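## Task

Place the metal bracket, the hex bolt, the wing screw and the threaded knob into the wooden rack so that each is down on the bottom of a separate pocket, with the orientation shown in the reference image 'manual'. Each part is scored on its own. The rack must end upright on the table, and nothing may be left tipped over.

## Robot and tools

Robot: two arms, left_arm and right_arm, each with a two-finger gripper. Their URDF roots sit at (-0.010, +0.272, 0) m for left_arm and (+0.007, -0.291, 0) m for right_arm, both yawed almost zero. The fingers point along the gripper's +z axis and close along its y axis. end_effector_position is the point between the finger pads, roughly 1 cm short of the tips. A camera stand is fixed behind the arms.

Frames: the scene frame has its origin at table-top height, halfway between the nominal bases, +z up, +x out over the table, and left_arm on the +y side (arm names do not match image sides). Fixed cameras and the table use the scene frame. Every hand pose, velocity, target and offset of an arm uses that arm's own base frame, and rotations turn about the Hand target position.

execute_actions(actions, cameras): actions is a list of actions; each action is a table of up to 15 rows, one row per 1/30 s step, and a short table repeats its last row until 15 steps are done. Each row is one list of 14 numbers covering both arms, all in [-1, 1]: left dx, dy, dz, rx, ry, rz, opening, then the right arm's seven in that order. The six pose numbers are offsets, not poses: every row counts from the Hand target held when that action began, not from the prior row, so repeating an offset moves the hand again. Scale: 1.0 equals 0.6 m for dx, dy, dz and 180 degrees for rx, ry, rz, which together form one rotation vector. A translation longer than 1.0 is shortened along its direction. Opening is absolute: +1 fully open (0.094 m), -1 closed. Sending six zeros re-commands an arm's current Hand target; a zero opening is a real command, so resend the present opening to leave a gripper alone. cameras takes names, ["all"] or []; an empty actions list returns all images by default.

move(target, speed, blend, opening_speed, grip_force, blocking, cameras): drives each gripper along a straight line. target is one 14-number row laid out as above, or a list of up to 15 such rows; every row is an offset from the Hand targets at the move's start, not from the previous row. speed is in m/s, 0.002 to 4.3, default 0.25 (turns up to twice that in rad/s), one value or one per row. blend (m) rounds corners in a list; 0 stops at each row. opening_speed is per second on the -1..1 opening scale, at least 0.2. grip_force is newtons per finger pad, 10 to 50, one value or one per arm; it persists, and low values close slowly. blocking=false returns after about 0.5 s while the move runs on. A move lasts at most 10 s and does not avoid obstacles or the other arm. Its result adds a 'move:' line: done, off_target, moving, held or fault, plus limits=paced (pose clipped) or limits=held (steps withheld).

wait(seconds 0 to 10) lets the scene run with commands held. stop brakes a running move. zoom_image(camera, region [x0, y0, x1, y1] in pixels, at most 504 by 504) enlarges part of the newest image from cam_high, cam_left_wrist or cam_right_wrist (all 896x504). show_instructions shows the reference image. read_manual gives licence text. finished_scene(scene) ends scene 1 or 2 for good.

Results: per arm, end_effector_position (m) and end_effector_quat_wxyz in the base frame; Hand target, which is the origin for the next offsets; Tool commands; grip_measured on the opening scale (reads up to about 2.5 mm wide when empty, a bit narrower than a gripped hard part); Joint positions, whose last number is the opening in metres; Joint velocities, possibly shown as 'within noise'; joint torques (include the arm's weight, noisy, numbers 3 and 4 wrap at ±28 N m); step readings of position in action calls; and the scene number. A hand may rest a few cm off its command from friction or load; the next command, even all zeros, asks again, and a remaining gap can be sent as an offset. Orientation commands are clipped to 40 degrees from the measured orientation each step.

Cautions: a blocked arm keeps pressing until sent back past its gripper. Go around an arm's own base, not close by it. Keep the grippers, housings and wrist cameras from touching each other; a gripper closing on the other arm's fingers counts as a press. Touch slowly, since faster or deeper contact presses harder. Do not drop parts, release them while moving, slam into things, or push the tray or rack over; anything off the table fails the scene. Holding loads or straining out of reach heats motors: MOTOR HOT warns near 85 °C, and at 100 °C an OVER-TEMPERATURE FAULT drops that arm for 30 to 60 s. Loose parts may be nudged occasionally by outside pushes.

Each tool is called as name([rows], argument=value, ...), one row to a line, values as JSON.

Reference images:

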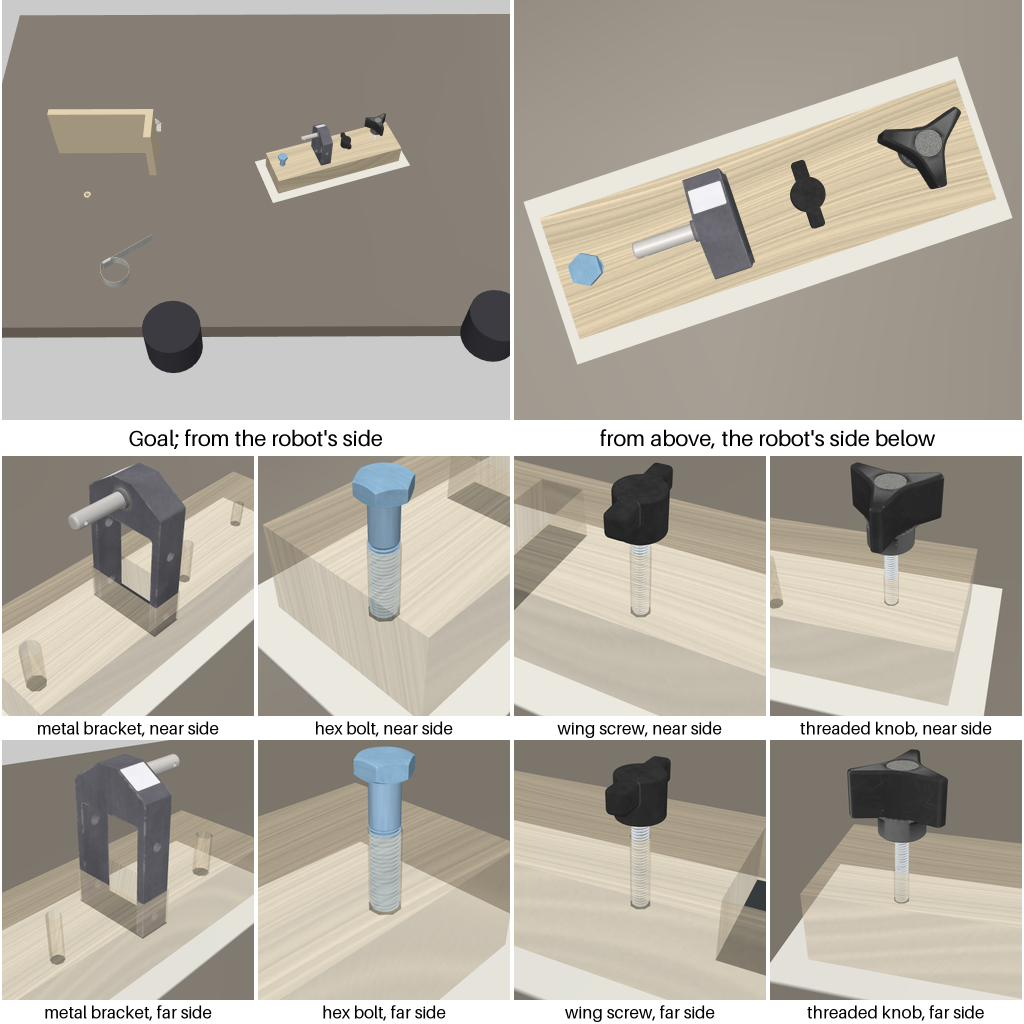

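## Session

execute_actions(actions=[])

Scene clock: 0.00 s.
left_arm: end_effector_position=(+0.4160, +0.2461, +0.3817) grip_measured=+1.000 end_effector_quat_wxyz=(+0.669, +0.100, +0.679, +0.284) | right_arm: end_effector_position=(+0.3255, +0.3304, +0.2508) grip_measured=+1.000 end_effector_quat_wxyz=(+0.387, -0.357, +0.804, +0.278)
Joint positions: left_arm=[0.686 1.028 0.7 0.391 0.43 0.522 0.094] | right_arm=[0.684 1.062 0.781 -0.328 -0.297 0.004 0.094]
Joint velocities: within noise
Joint torques (N m): no reading
Heat: left arm: hottest elbow 32 °C; right arm: hottest shoulder 30 °C.
Hand target: left_arm +0.4181, +0.2478, +0.3963; +0.676, +0.103, +0.670, +0.291 | right_arm +0.3315, +0.3353, +0.2713; +0.404, -0.356, +0.794, +0.282
Tool commands: left_gripper/opening=+1.0 right_gripper/opening=+1.0

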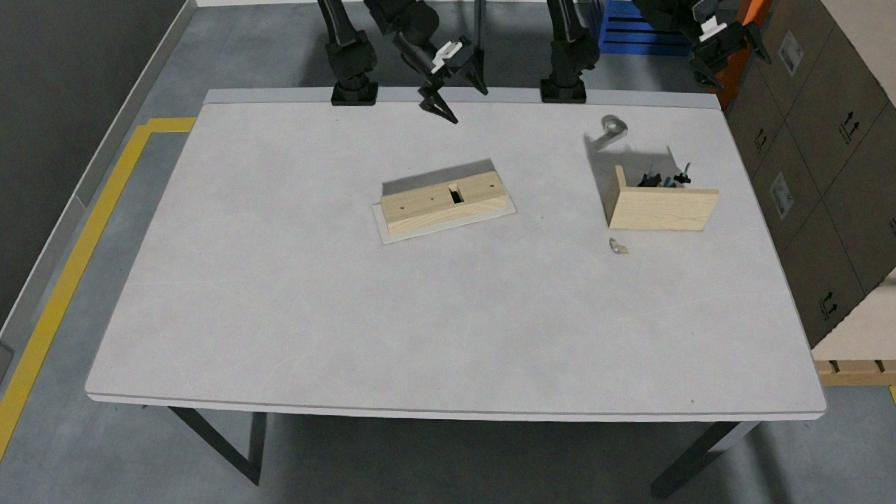

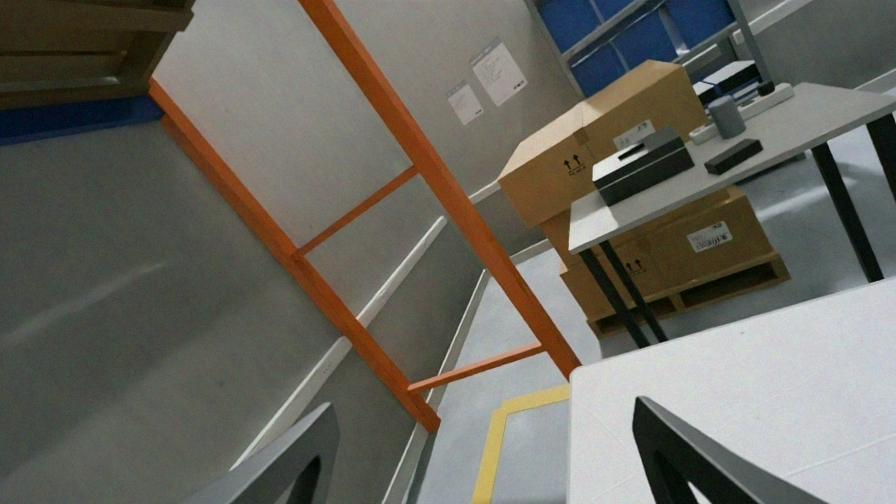

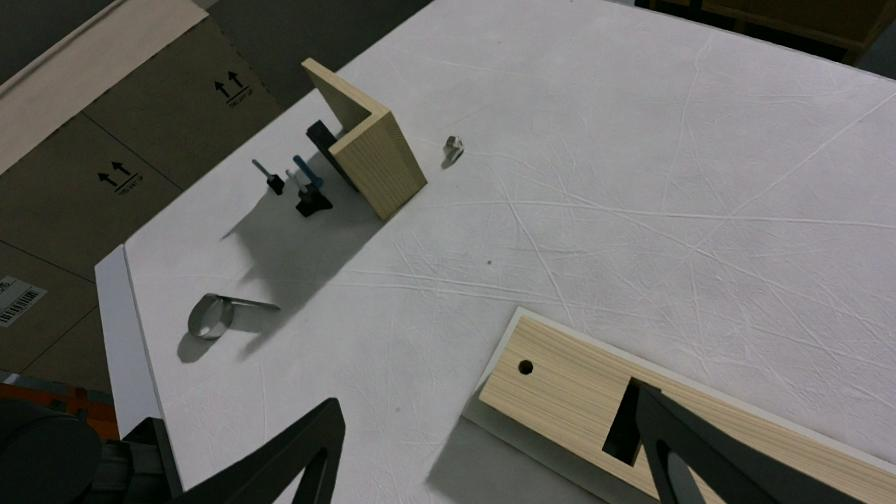

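move([
  [-0.197,-0.113,-0.127,-0.209,0.485,0.074,1,-0.1025,-0.225,0.098,-0.193,0.276,-0.243,1],
], speed=0.5, cameras=["all"])

Scene clock: 3.20 s.
left_arm: end_effector_position=(+0.2894, +0.1791, +0.3013) grip_measured=+1.000 end_effector_quat_wxyz=(-0.008, -0.001, +1.000, -0.007) | right_arm: end_effector_position=(+0.2600, +0.1982, +0.3058) grip_measured=+1.000 end_effector_quat_wxyz=(+0.009, -0.012, +1.000, +0.009)
Joint positions: left_arm=[0.557 1.246 1.346 -1.691 0.003 0.556 0.094] | right_arm=[0.651 1.183 1.306 -1.669 -0.004 0.626 0.094]
Joint torques (N m): left_arm=[0.21 -6.89 12.38 -0.38 -0.14 -0.18] | right_arm=[-1.79 -6.95 13.05 0.17 0.19 0.19]
Heat: left arm: hottest elbow 33 °C; right arm: hottest elbow 31 °C.
Hand target: left_arm +0.2999, +0.1800, +0.3201; -0.001, +0.000, +1.000, +0.000 | right_arm +0.2700, +0.2004, +0.3301; +0.000, -0.002, +1.000, +0.001
Off the commanded pose: left_arm 0.021 m, 1 deg | right_arm 0.026 m, 2 deg.
joint sent to its limit (left arm) — joint 4 (wrist pitch), lower limit. The joint targets still meet the commanded pose.
joint sent to its limit (right arm) — joint 4 (wrist pitch), lower limit. The joint targets are off in orientation, not in position.
move: off_target (left_arm, right_arm)

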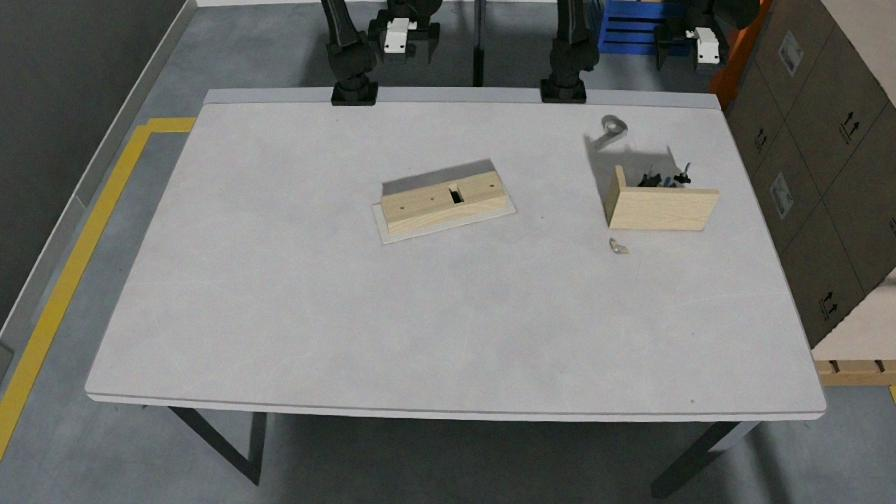

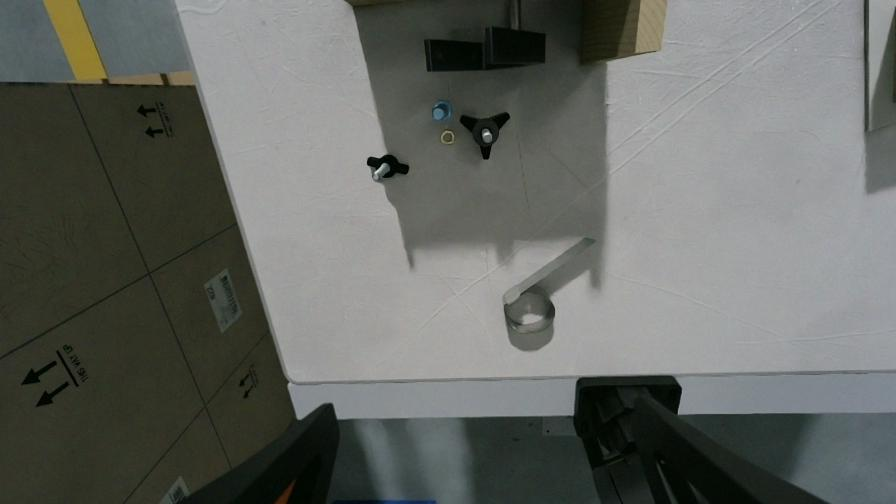

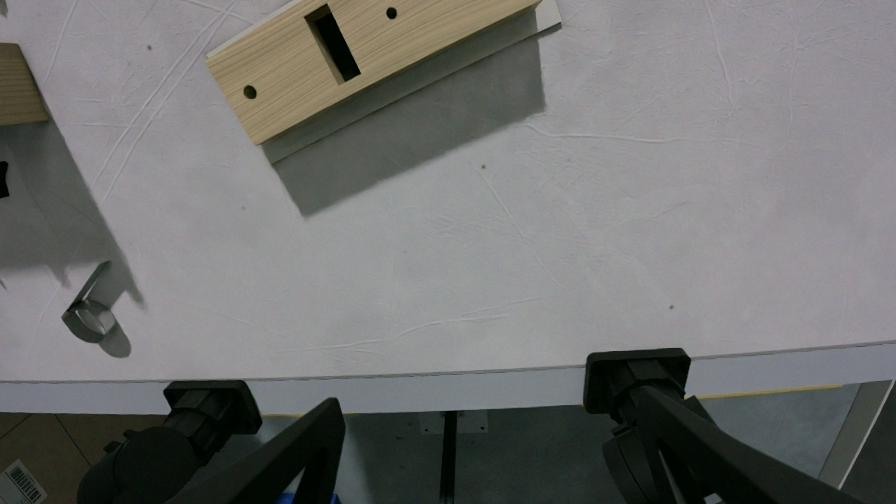

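zoom_image(camera="cam_left_wrist", region=[340, 0, 600, 200])

zoom_image(camera="cam_high", region=[590, 110, 740, 260])

zoom_image(camera="cam_right_wrist", region=[180, 0, 580, 220])

Scaled by 1.938 from the camera's 896x504 image, which has a finer 1280x720 frame.

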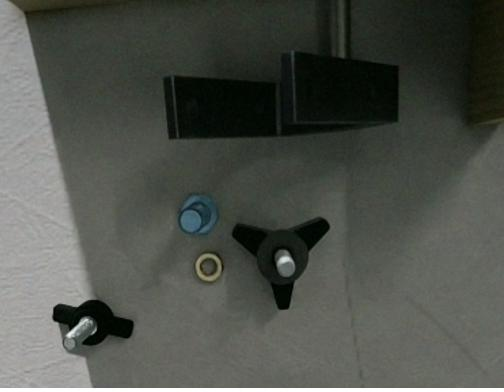

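Scaled by 3.360 from the camera's 896x504 image, which has a finer 1280x720 frame.

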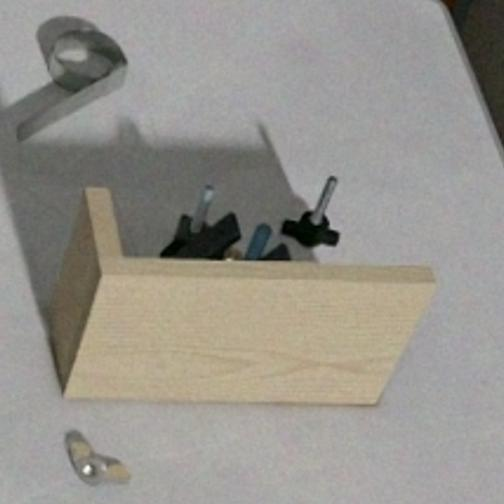

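Scaled by 1.260 from the camera's 896x504 image, which has a finer 1280x720 frame.

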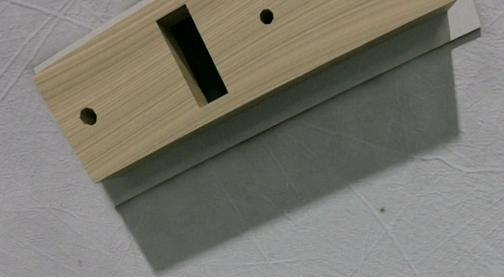

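move([
  [0.038,0.138,-0.267,0,0,0.433,0,0,0,0,0,0,0,1],
], speed=0.4, cameras=["cam_left_wrist","cam_right_wrist"])

zoom_image(camera="cam_left_wrist", region=[350, 40, 750, 440])

Scene clock: 11.67 s.
left_arm: end_effector_position=(+0.3252, +0.2576, +0.1684) grip_measured=+0.002 end_effector_quat_wxyz=(+0.003, -0.619, +0.786, -0.002) | right_arm: end_effector_position=(+0.2600, +0.1982, +0.3058) grip_measured=+1.000 end_effector_quat_wxyz=(+0.009, -0.012, +1.000, +0.009)
Joint positions: left_arm=[0.672 1.452 1.191 -1.304 0.003 -0.662 0.047] | right_arm=[0.651 1.183 1.306 -1.669 -0.004 0.627 0.094]
Joint torques (N m): left_arm=[2.43 -9.17 7.32 0.77 -0.22 -0.14] | right_arm=[-1.79 -6.95 13.05 0.2 0.19 0.17]
Heat: left arm: hottest elbow 36 °C; right arm: hottest elbow 33 °C.
Hand target: left_arm +0.3227, +0.2630, +0.1600; +0.000, -0.629, +0.777, +0.000 | right_arm +0.2700, +0.2004, +0.3301; +0.000, -0.001, +1.000, +0.001
Off the commanded pose: left_arm 0.010 m, 2 deg | right_arm 0.026 m, 2 deg.
joint sent to its limit (right arm) — joint 4 (wrist pitch), lower limit. The joint targets are off in orientation, not in position.
move: off_target (right_arm)
Images, in order (width x height): cam_left_wrist 896x504, cam_right_wrist 896x504.

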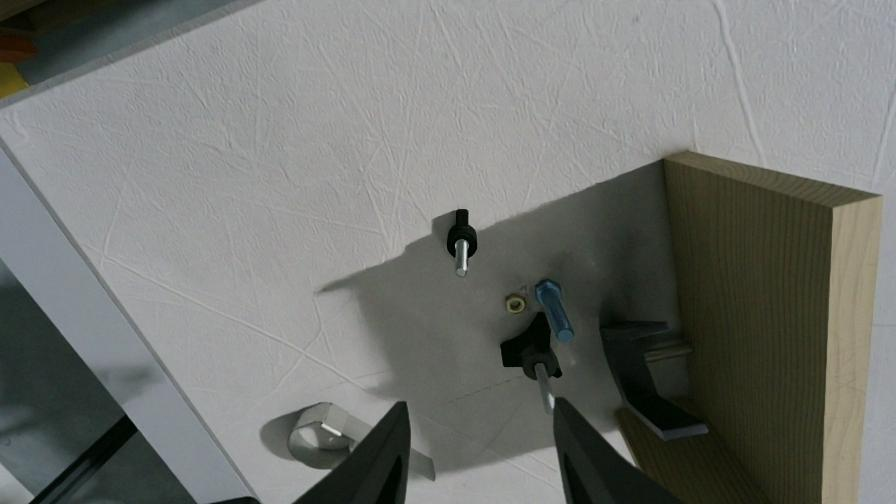

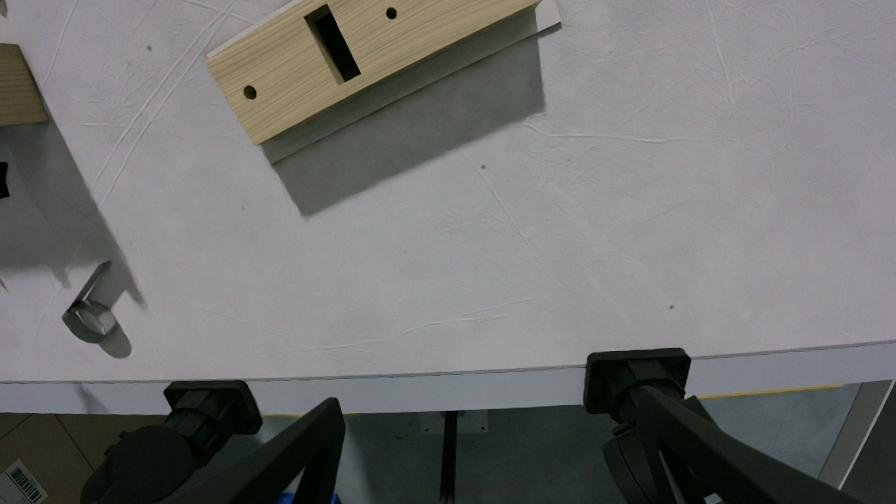

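Scaled by 1.260 from the camera's 896x504 image, which has a finer 1280x720 frame.

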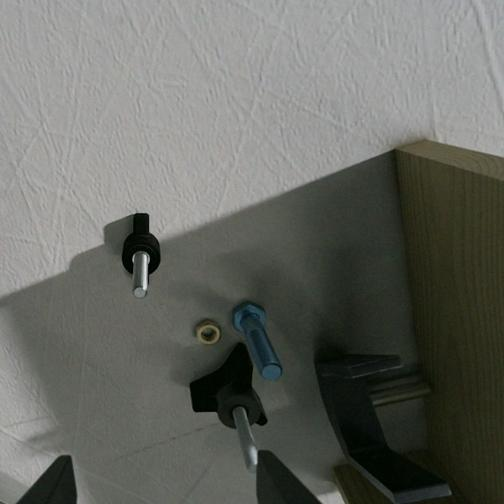

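move([
  [-0.012,0.008,-0.08,0,0,0,-0.3,0,0,0,0,0,0,1],
  [-0.014,0.008,-0.195,0,0,0,-0.3,0,0,0,0,0,0,1],
], speed=0.2, cameras=["cam_left_wrist"])

zoom_image(camera="cam_left_wrist", region=[300, 250, 700, 504])

Scene clock: 14.47 s.
left_arm: end_effector_position=(+0.3174, +0.2614, +0.0481) grip_measured=-0.298 end_effector_quat_wxyz=(-0.001, -0.626, +0.780, -0.002) | right_arm: end_effector_position=(+0.2600, +0.1982, +0.3058) grip_measured=+1.000 end_effector_quat_wxyz=(+0.009, -0.012, +1.000, +0.009)
Joint positions: left_arm=[0.691 1.583 0.994 -0.984 0.003 -0.662 0.033] | right_arm=[0.651 1.183 1.306 -1.669 -0.004 0.627 0.094]
Joint torques (N m): left_arm=[2.55 -10.05 6.65 0.73 -0.22 0.02] | right_arm=[-1.79 -7 13.07 0.18 0.19 0.16]
Heat: left arm: hottest elbow 36 °C; right arm: hottest elbow 34 °C.
Hand target: left_arm +0.3143, +0.2677, +0.0430; +0.000, -0.629, +0.777, -0.001 | right_arm +0.2700, +0.2004, +0.3301; +0.000, -0.001, +1.000, +0.001
Off the commanded pose: left_arm 0.009 m, 0 deg | right_arm 0.026 m, 2 deg.
joint sent to its limit (right arm) — joint 4 (wrist pitch), lower limit. The joint targets are off in orientation, not in position.
move: off_target (right_arm)
Images, in order (width x height): cam_left_wrist 896x504.

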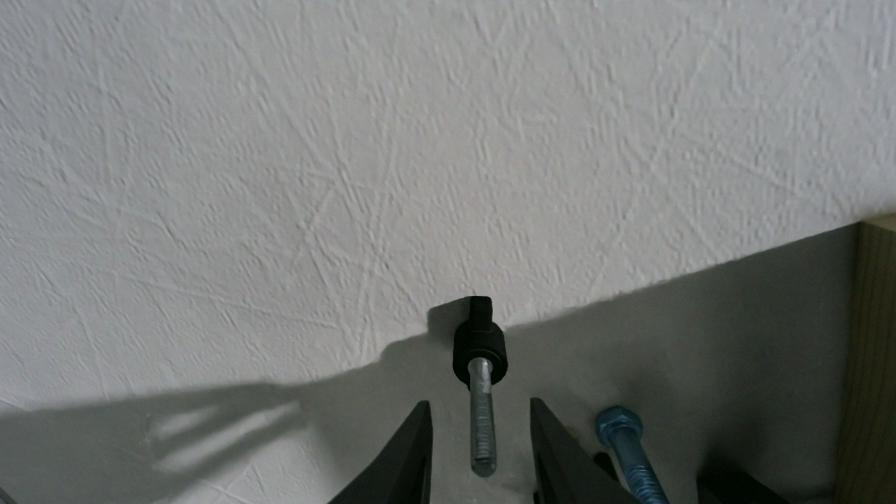

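Scaled by 1.260 from the camera's 896x504 image, which has a finer 1280x720 frame.

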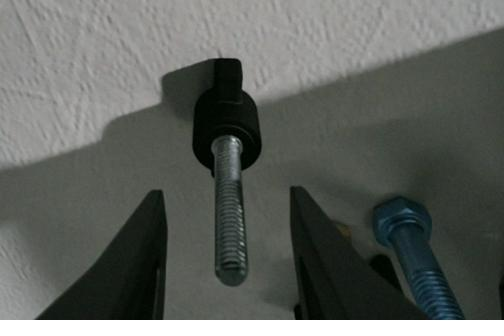

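move([
  [0,0,0,0,0,0,-1,0,0,0,0,0,0,1],
  [0,0,0.2,0,0,0,-1,0,0,0,0,0,0,1],
], speed=0.15, grip_force=[40,50], cameras=["cam_left_wrist"])

Scene clock: 17.57 s.
left_arm: end_effector_position=(+0.3064, +0.2523, +0.1427) grip_measured=-0.833 end_effector_quat_wxyz=(-0.021, -0.626, +0.779, -0.002) | right_arm: end_effector_position=(+0.2600, +0.1982, +0.3058) grip_measured=+1.000 end_effector_quat_wxyz=(+0.009, -0.012, +1.000, +0.009)
Joint positions: left_arm=[0.691 1.456 1.126 -1.282 0.003 -0.662 0.008] | right_arm=[0.651 1.183 1.306 -1.669 -0.004 0.627 0.094]
Joint torques (N m): left_arm=[2.49 -10.29 11.71 -0.49 -0.22 0.01] | right_arm=[-1.79 -7 13.07 0.17 0.2 0.17]
Heat: left arm: hottest elbow 36 °C; right arm: hottest elbow 35 °C.
Hand target: left_arm +0.3143, +0.2677, +0.1630; +0.000, -0.629, +0.777, +0.000 | right_arm +0.2700, +0.2004, +0.3301; +0.000, -0.001, +1.000, +0.001
Off the commanded pose: left_arm 0.027 m, 2 deg | right_arm 0.026 m, 2 deg.
joint sent to its limit (right arm) — joint 4 (wrist pitch), lower limit. The joint targets are off in orientation, not in position.
grip_force (N): 40, 50
move: off_target (left_arm, right_arm)
Images, in order (width x height): cam_left_wrist 896x504.

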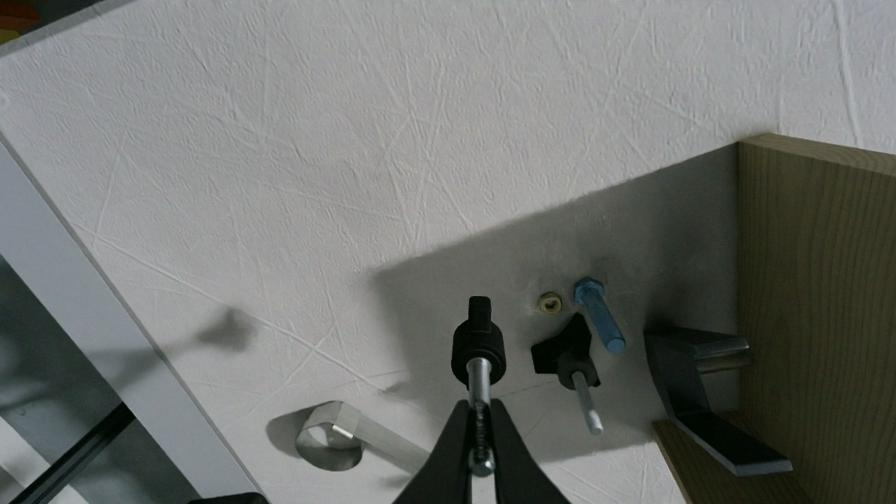

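move([
  [0.043,-0.3,0.25,0.1,-0.2,-0.15,-1,0.05,-0.05,0.15,0,0,0,0],
  [0.043,-0.863,0.178,0.335,-0.414,-0.335,-1,0.05,-0.05,0.15,0,0,0,0],
], speed=0.35, blend=0.1, cameras=["all"])

Scene clock: 22.57 s.
left_arm: end_effector_position=(+0.3414, -0.2482, +0.2749) grip_measured=-0.834 end_effector_quat_wxyz=(+0.706, -0.007, +0.708, -0.002) | right_arm: end_effector_position=(+0.2964, +0.1737, +0.3905) grip_measured=+0.001 end_effector_quat_wxyz=(+0.105, -0.001, +0.992, +0.063)
Joint positions: left_arm=[-0.978 1.118 0.49 0.622 -0.985 -0.018 0.008] | right_arm=[0.529 1.135 1.478 -1.669 -0.004 0.527 0.047]
Joint torques (N m): left_arm=[0.79 -3.49 7.08 2.28 0.03 0.04] | right_arm=[-1.85 -7.12 13.12 0.54 0.12 -0.08]
Heat: left arm: hottest elbow 37 °C; right arm: hottest elbow 35 °C.
Hand target: left_arm +0.3401, -0.2501, +0.2698; +0.707, +0.000, +0.708, +0.000 | right_arm +0.2999, +0.1704, +0.4202; +0.000, -0.001, +1.000, +0.001
Off the commanded pose: left_arm 0.006 m, 1 deg | right_arm 0.030 m, 14 deg.
joint sent to its limit (right arm) — joint 4 (wrist pitch), lower limit. The joint targets are off in orientation, not in position.
grip_force (N): 40, 50
move: off_target (right_arm)

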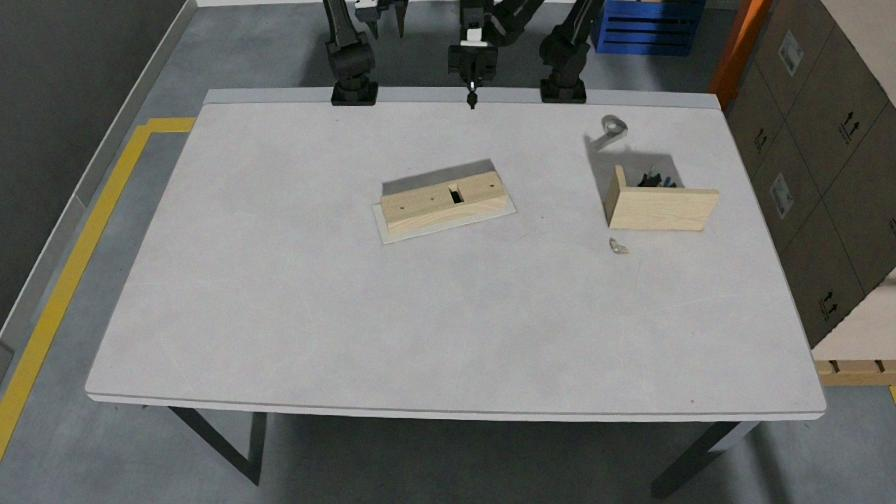

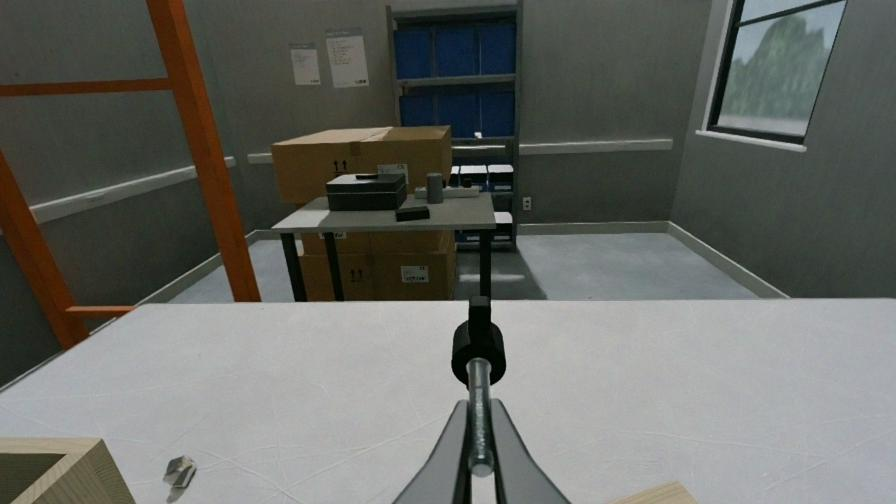

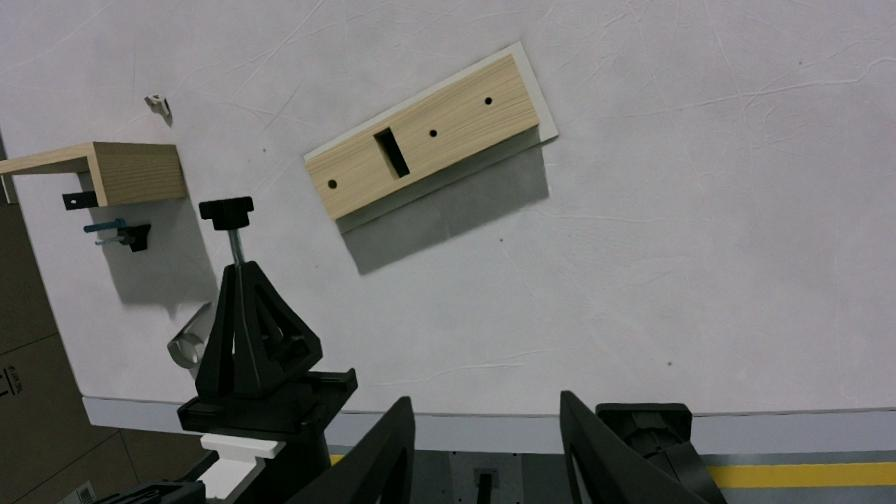

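move([
  [0,0,0,0,0,0,-1,0.1,0.255,-0.083,0,0,0,0],
], speed=0.25, cameras=["cam_left_wrist","cam_right_wrist"])

Scene clock: 24.83 s.
left_arm: end_effector_position=(+0.3414, -0.2483, +0.2748) grip_measured=-0.834 end_effector_quat_wxyz=(+0.706, -0.007, +0.708, -0.002) | right_arm: end_effector_position=(+0.3562, +0.3143, +0.3464) grip_measured=+0.001 end_effector_quat_wxyz=(+0.044, -0.004, +0.998, +0.036)
Joint positions: left_arm=[-0.978 1.119 0.49 0.623 -0.985 -0.018 0.008] | right_arm=[0.725 1.529 1.743 -1.672 0.004 0.718 0.047]
Joint torques (N m): left_arm=[0.73 -3.55 6.99 2.25 0.02 0.09] | right_arm=[-0.56 -12.63 13.05 0.43 -0.06 0.18]
Heat: left arm: hottest elbow 36 °C; right arm: hottest elbow 35 °C.
Hand target: left_arm +0.3401, -0.2502, +0.2697; +0.707, +0.000, +0.708, +0.000 | right_arm +0.3601, +0.3233, +0.3703; +0.000, -0.001, +1.000, +0.001
Off the commanded pose: left_arm 0.006 m, 1 deg | right_arm 0.026 m, 6 deg.
joint sent to its limit (right arm) — joint 4 (wrist pitch), lower limit. The joint targets are off in orientation, not in position.
grip_force (N): 40, 50
move: off_target (right_arm)
Images, in order (width x height): cam_left_wrist 896x504, cam_right_wrist 896x504.

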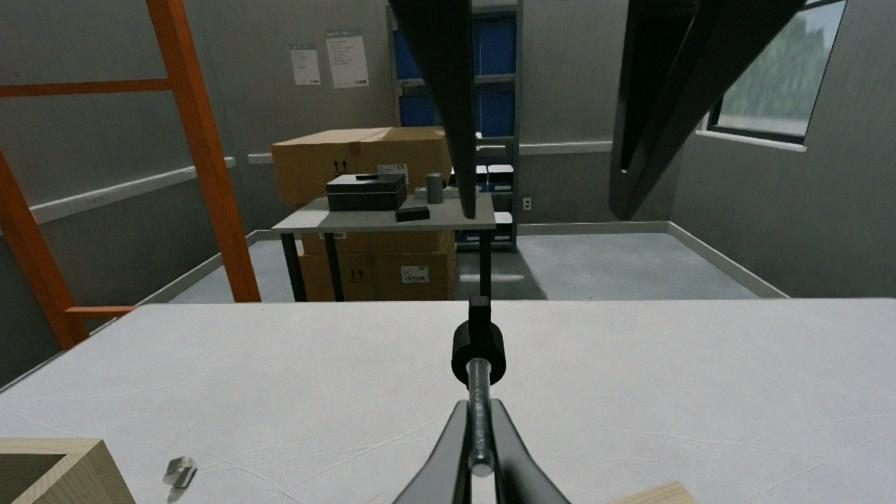

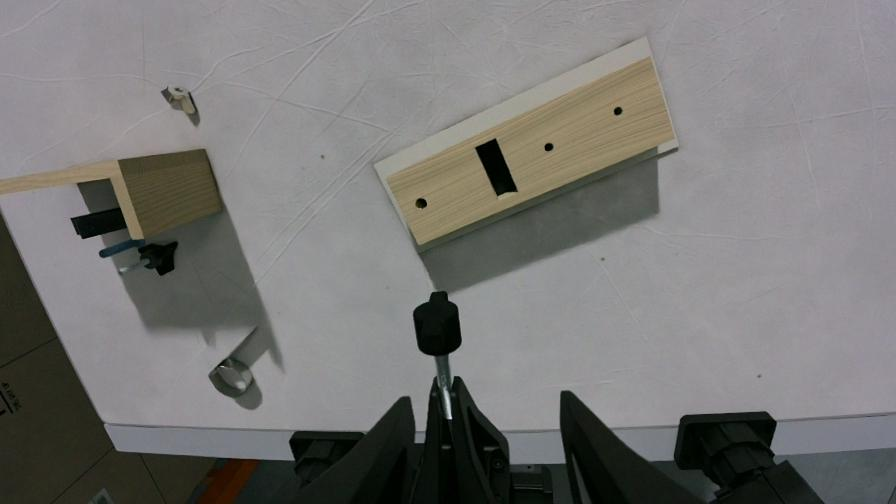

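move([
  [0,0,0,0,0,0,-1,0.01,0.04,-0.105,0,0,0,0],
], speed=0.15, cameras=["cam_left_wrist","cam_right_wrist"])

Scene clock: 27.07 s.
left_arm: end_effector_position=(+0.3414, -0.2483, +0.2748) grip_measured=-0.834 end_effector_quat_wxyz=(+0.706, -0.007, +0.708, -0.002) | right_arm: end_effector_position=(+0.3650, +0.3379, +0.2912) grip_measured=+0.001 end_effector_quat_wxyz=(-0.001, -0.001, +1.000, -0.003)
Joint positions: left_arm=[-0.978 1.119 0.49 0.623 -0.985 -0.018 0.008] | right_arm=[0.749 1.648 1.743 -1.672 0.003 0.746 0.047]
Joint torques (N m): left_arm=[0.5 -3.72 7.09 2.3 0.02 0.08] | right_arm=[-0.26 -13.8 11.59 0.24 -0.05 0.18]
Heat: left arm: hottest elbow 36 °C; right arm: hottest elbow 35 °C.
Hand target: left_arm +0.3401, -0.2502, +0.2697; +0.707, +0.000, +0.708, +0.000 | right_arm +0.3660, +0.3473, +0.3075; +0.000, -0.001, +1.000, +0.001
Off the commanded pose: left_arm 0.006 m, 1 deg | right_arm 0.019 m, 0 deg.
joint sent to its limit (right arm) — joint 4 (wrist pitch), lower limit. The joint targets still meet the commanded pose.
grip_force (N): 40, 50
move: off_target (right_arm)
Images, in order (width x height): cam_left_wrist 896x504, cam_right_wrist 896x504.

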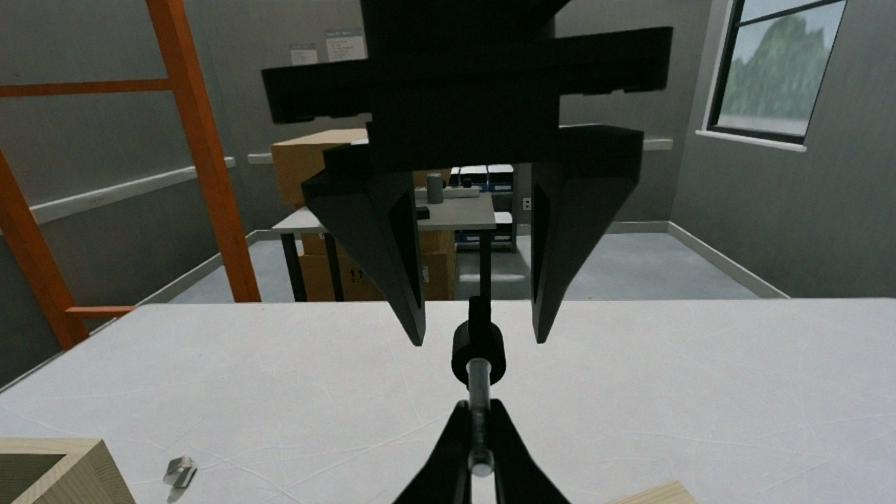

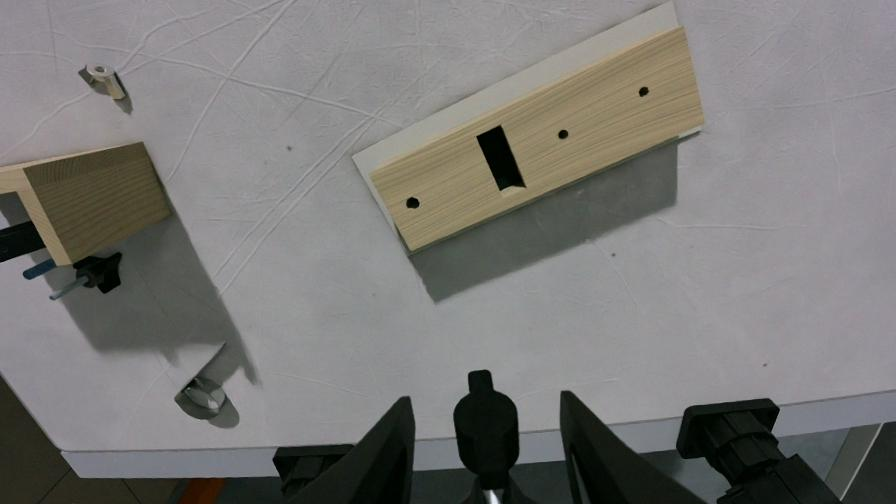

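move([
  [0,0,0,0,0,0,-1,-0.006,0,-0.024,0,0,0,0],
], speed=0.08, cameras=["cam_left_wrist","cam_right_wrist"])

Scene clock: 27.97 s.
left_arm: end_effector_position=(+0.3414, -0.2483, +0.2748) grip_measured=-0.834 end_effector_quat_wxyz=(+0.706, -0.007, +0.708, -0.002) | right_arm: end_effector_position=(+0.3636, +0.3394, +0.2912) grip_measured=+0.001 end_effector_quat_wxyz=(-0.001, -0.001, +1.000, -0.003)
Joint positions: left_arm=[-0.978 1.119 0.49 0.623 -0.985 -0.018 0.008] | right_arm=[0.753 1.648 1.743 -1.672 0.003 0.751 0.047]
Joint torques (N m): left_arm=[0.73 -3.96 6.95 2.33 0.03 0.07] | right_arm=[-0.21 -13.16 9.52 0.47 -0.05 0.15]
Heat: left arm: hottest elbow 36 °C; right arm: hottest elbow 35 °C.
Hand target: left_arm +0.3401, -0.2502, +0.2697; +0.707, +0.000, +0.708, +0.000 | right_arm +0.3625, +0.3473, +0.2931; +0.000, -0.001, +1.000, +0.001
Off the commanded pose: left_arm 0.006 m, 1 deg | right_arm 0.008 m, 0 deg.
grip_force (N): 40, 50
move: done
Images, in order (width x height): cam_left_wrist 896x504, cam_right_wrist 896x504.

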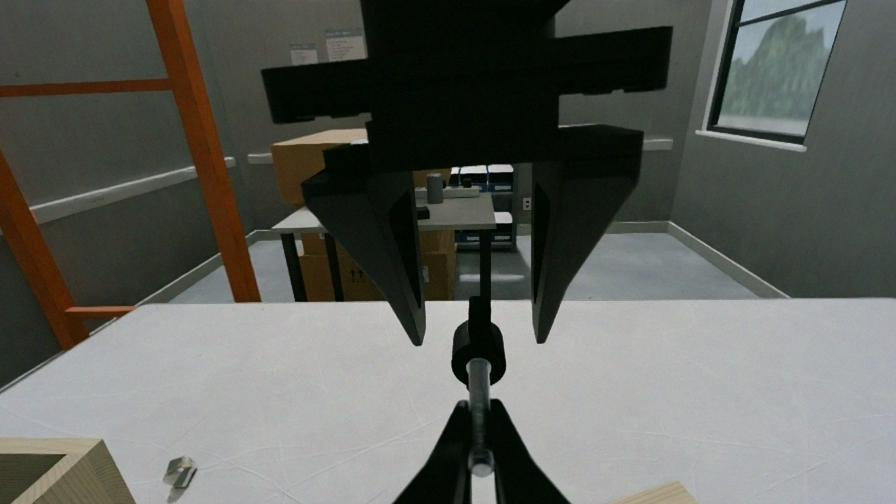

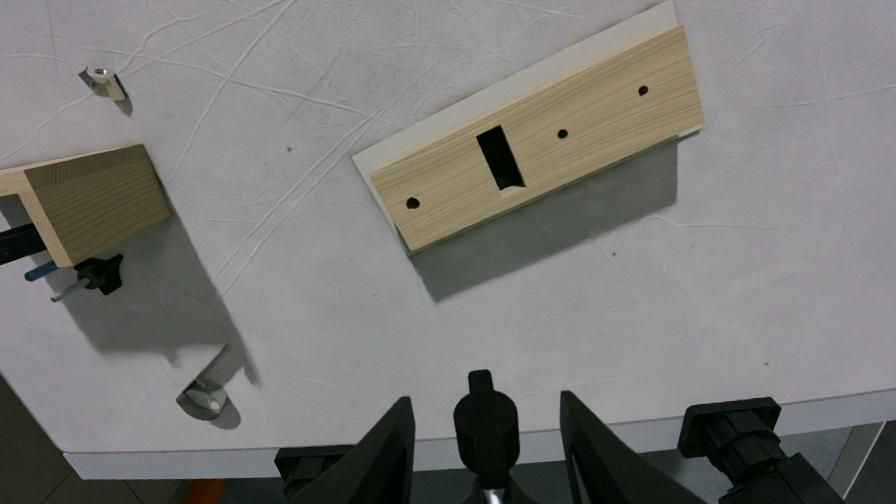

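move([
  [0,0,0,0,0,0,-1,-0.006,0,-0.025,0,0,0,0],
], speed=0.08, cameras=["cam_left_wrist","cam_right_wrist"])

Scene clock: 29.00 s.
left_arm: end_effector_position=(+0.3414, -0.2483, +0.2748) grip_measured=-0.834 end_effector_quat_wxyz=(+0.706, -0.007, +0.708, -0.002) | right_arm: end_effector_position=(+0.3617, +0.3410, +0.2779) grip_measured=+0.001 end_effector_quat_wxyz=(-0.003, -0.001, +1.000, -0.005)
Joint positions: left_arm=[-0.978 1.119 0.49 0.623 -0.985 -0.018 0.008] | right_arm=[0.758 1.648 1.708 -1.642 0.003 0.757 0.047]
Joint torques (N m): left_arm=[0.79 -3.55 7.1 2.36 0.02 0.07] | right_arm=[-0.21 -14.04 8.17 0.98 -0.05 0.19]
Heat: left arm: hottest elbow 36 °C; right arm: hottest elbow 35 °C.
Hand target: left_arm +0.3401, -0.2502, +0.2697; +0.707, +0.000, +0.708, +0.000 | right_arm +0.3588, +0.3474, +0.2780; +0.000, -0.001, +1.000, +0.001
Off the commanded pose: left_arm 0.006 m, 1 deg | right_arm 0.007 m, 1 deg.
grip_force (N): 40, 50
move: done
Images, in order (width x height): cam_left_wrist 896x504, cam_right_wrist 896x504.

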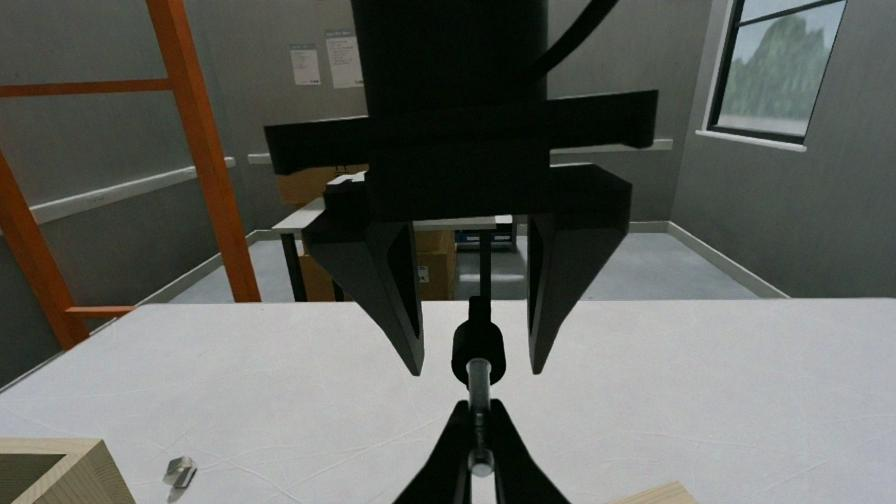

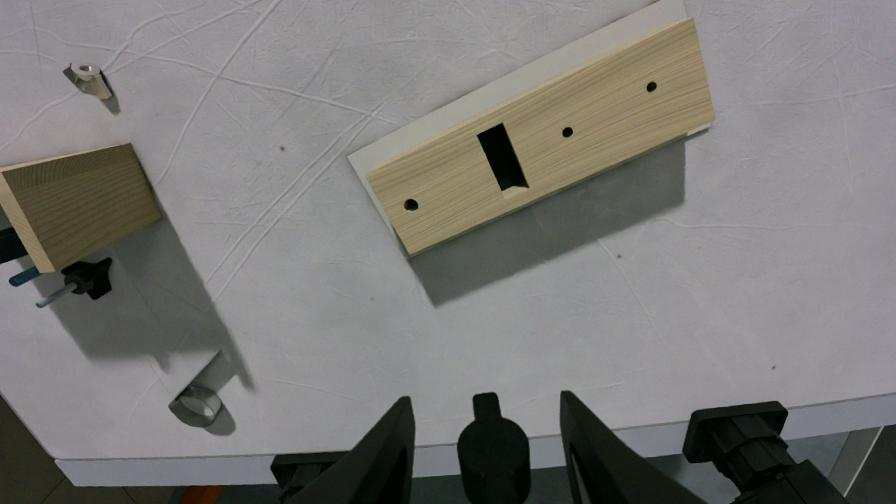

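move([
  [0,0,0,0,0,0,-1,-0.007,0,-0.010,0,0,0,0],
  [0,0,0,0,0,0,-1,-0.007,0,-0.010,0,0,0,-1],
], speed=0.08, opening_speed=1.5, grip_force=[40,40], cameras=["cam_left_wrist","cam_right_wrist"])

Scene clock: 31.47 s.
left_arm: end_effector_position=(+0.3412, -0.2473, +0.2740) grip_measured=-0.834 end_effector_quat_wxyz=(+0.706, -0.008, +0.709, +0.000) | right_arm: end_effector_position=(+0.3581, +0.3418, +0.2670) grip_measured=-0.575 end_effector_quat_wxyz=(-0.007, -0.001, +1.000, -0.008)
Joint positions: left_arm=[-0.978 1.119 0.488 0.624 -0.989 -0.017 0.008] | right_arm=[0.764 1.648 1.679 -1.624 0.003 0.763 0.02]
Joint torques (N m): left_arm=[0.62 -3.55 7.24 2.36 0.15 0.08] | right_arm=[-0.21 -14.86 8.28 0.88 -0.05 0.17]
Heat: left arm: hottest elbow 36 °C; right arm: hottest elbow 35 °C.
Hand target: left_arm +0.3401, -0.2502, +0.2698; +0.707, +0.000, +0.708, +0.000 | right_arm +0.3546, +0.3474, +0.2720; +0.000, -0.001, +1.000, +0.001
Off the commanded pose: left_arm 0.005 m, 1 deg | right_arm 0.008 m, 1 deg.
grip_force (N): 40, 40
move: done
Images, in order (width x height): cam_left_wrist 896x504, cam_right_wrist 896x504.

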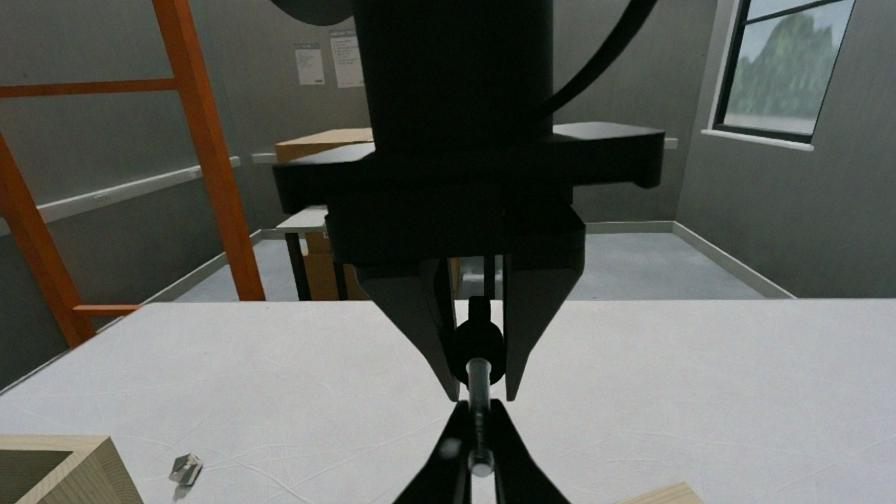

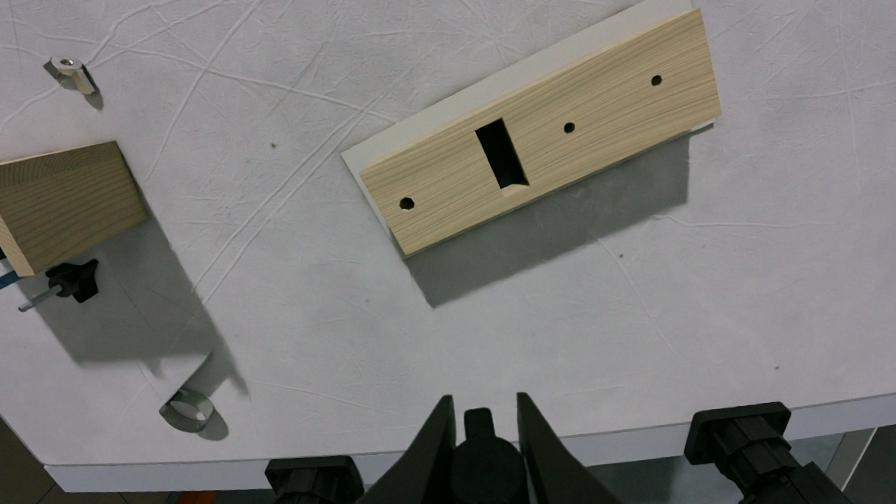

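move([
  [0,0,0,0,0,0,-1,0,0,0,0,0,0,0],
  [0,0,0,0,0,0,-1,0,0,0.12,0,0,0,0],
  [0,0,0,0,-0.25,0,-1,0,0,0.12,0,0,0,0],
], speed=0.2, cameras=["cam_left_wrist","cam_right_wrist"])

Scene clock: 37.90 s.
left_arm: end_effector_position=(+0.3392, -0.2584, +0.2679) grip_measured=-0.834 end_effector_quat_wxyz=(+0.818, +0.076, +0.570, -0.038) | right_arm: end_effector_position=(+0.3534, +0.3377, +0.3207) grip_measured=-0.002 end_effector_quat_wxyz=(+0.023, -0.001, +1.000, +0.020)
Joint positions: left_arm=[-0.909 1.455 0.369 1.538 -0.678 0.381 0.008] | right_arm=[0.764 1.589 1.747 -1.669 0.002 0.763 0.047]
Joint torques (N m): left_arm=[2.84 -6.36 4.31 2.06 0.17 0.04] | right_arm=[-0.26 -13.33 12.66 0.24 0 0.16]
Heat: left arm: hottest elbow 37 °C; right arm: hottest elbow 35 °C.
Hand target: left_arm +0.3401, -0.2500, +0.2699; +0.924, +0.000, +0.383, +0.000 | right_arm +0.3546, +0.3474, +0.3440; +0.000, -0.001, +1.000, +0.001
Off the commanded pose: left_arm 0.008 m, 26 deg | right_arm 0.025 m, 3 deg.
joint sent to its limit (left arm) — joint 4 (wrist pitch), upper limit. The joint targets are off in orientation, not in position.
joint sent to its limit (right arm) — joint 4 (wrist pitch), lower limit. The joint targets are off in orientation, not in position.
grip_force (N): 40, 40
move: off_target (left_arm, right_arm)
Images, in order (width x height): cam_left_wrist 896x504, cam_right_wrist 896x504.

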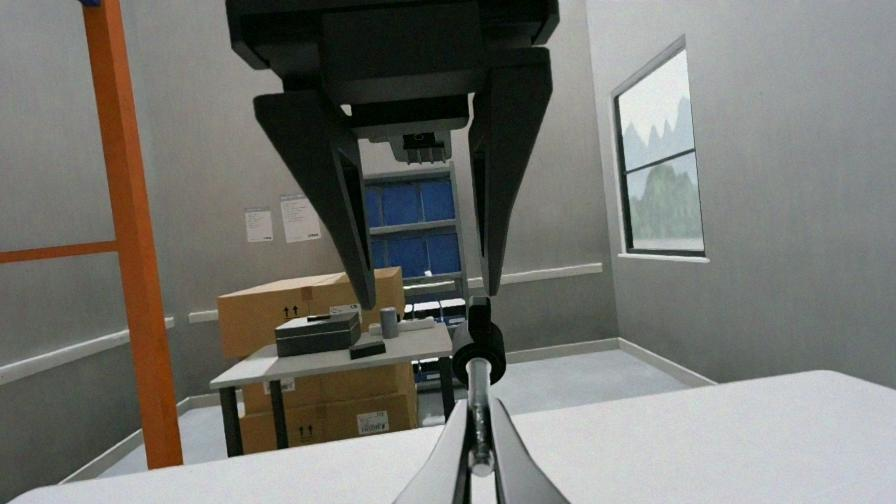

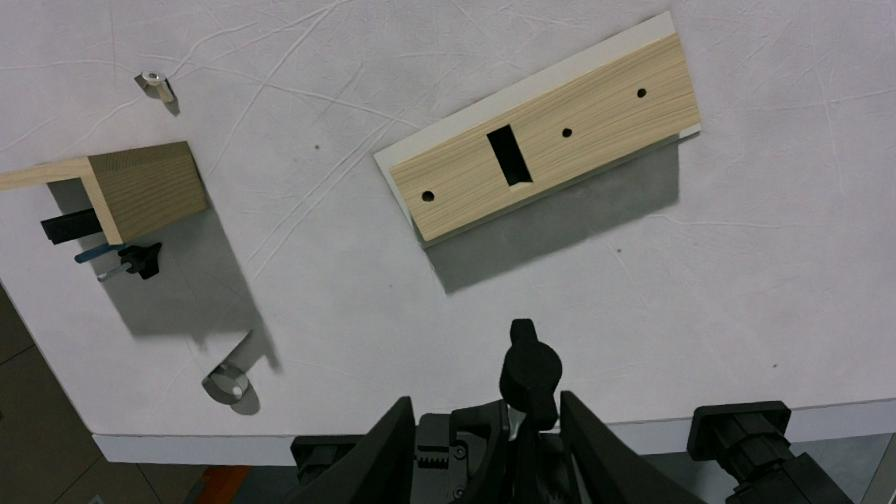

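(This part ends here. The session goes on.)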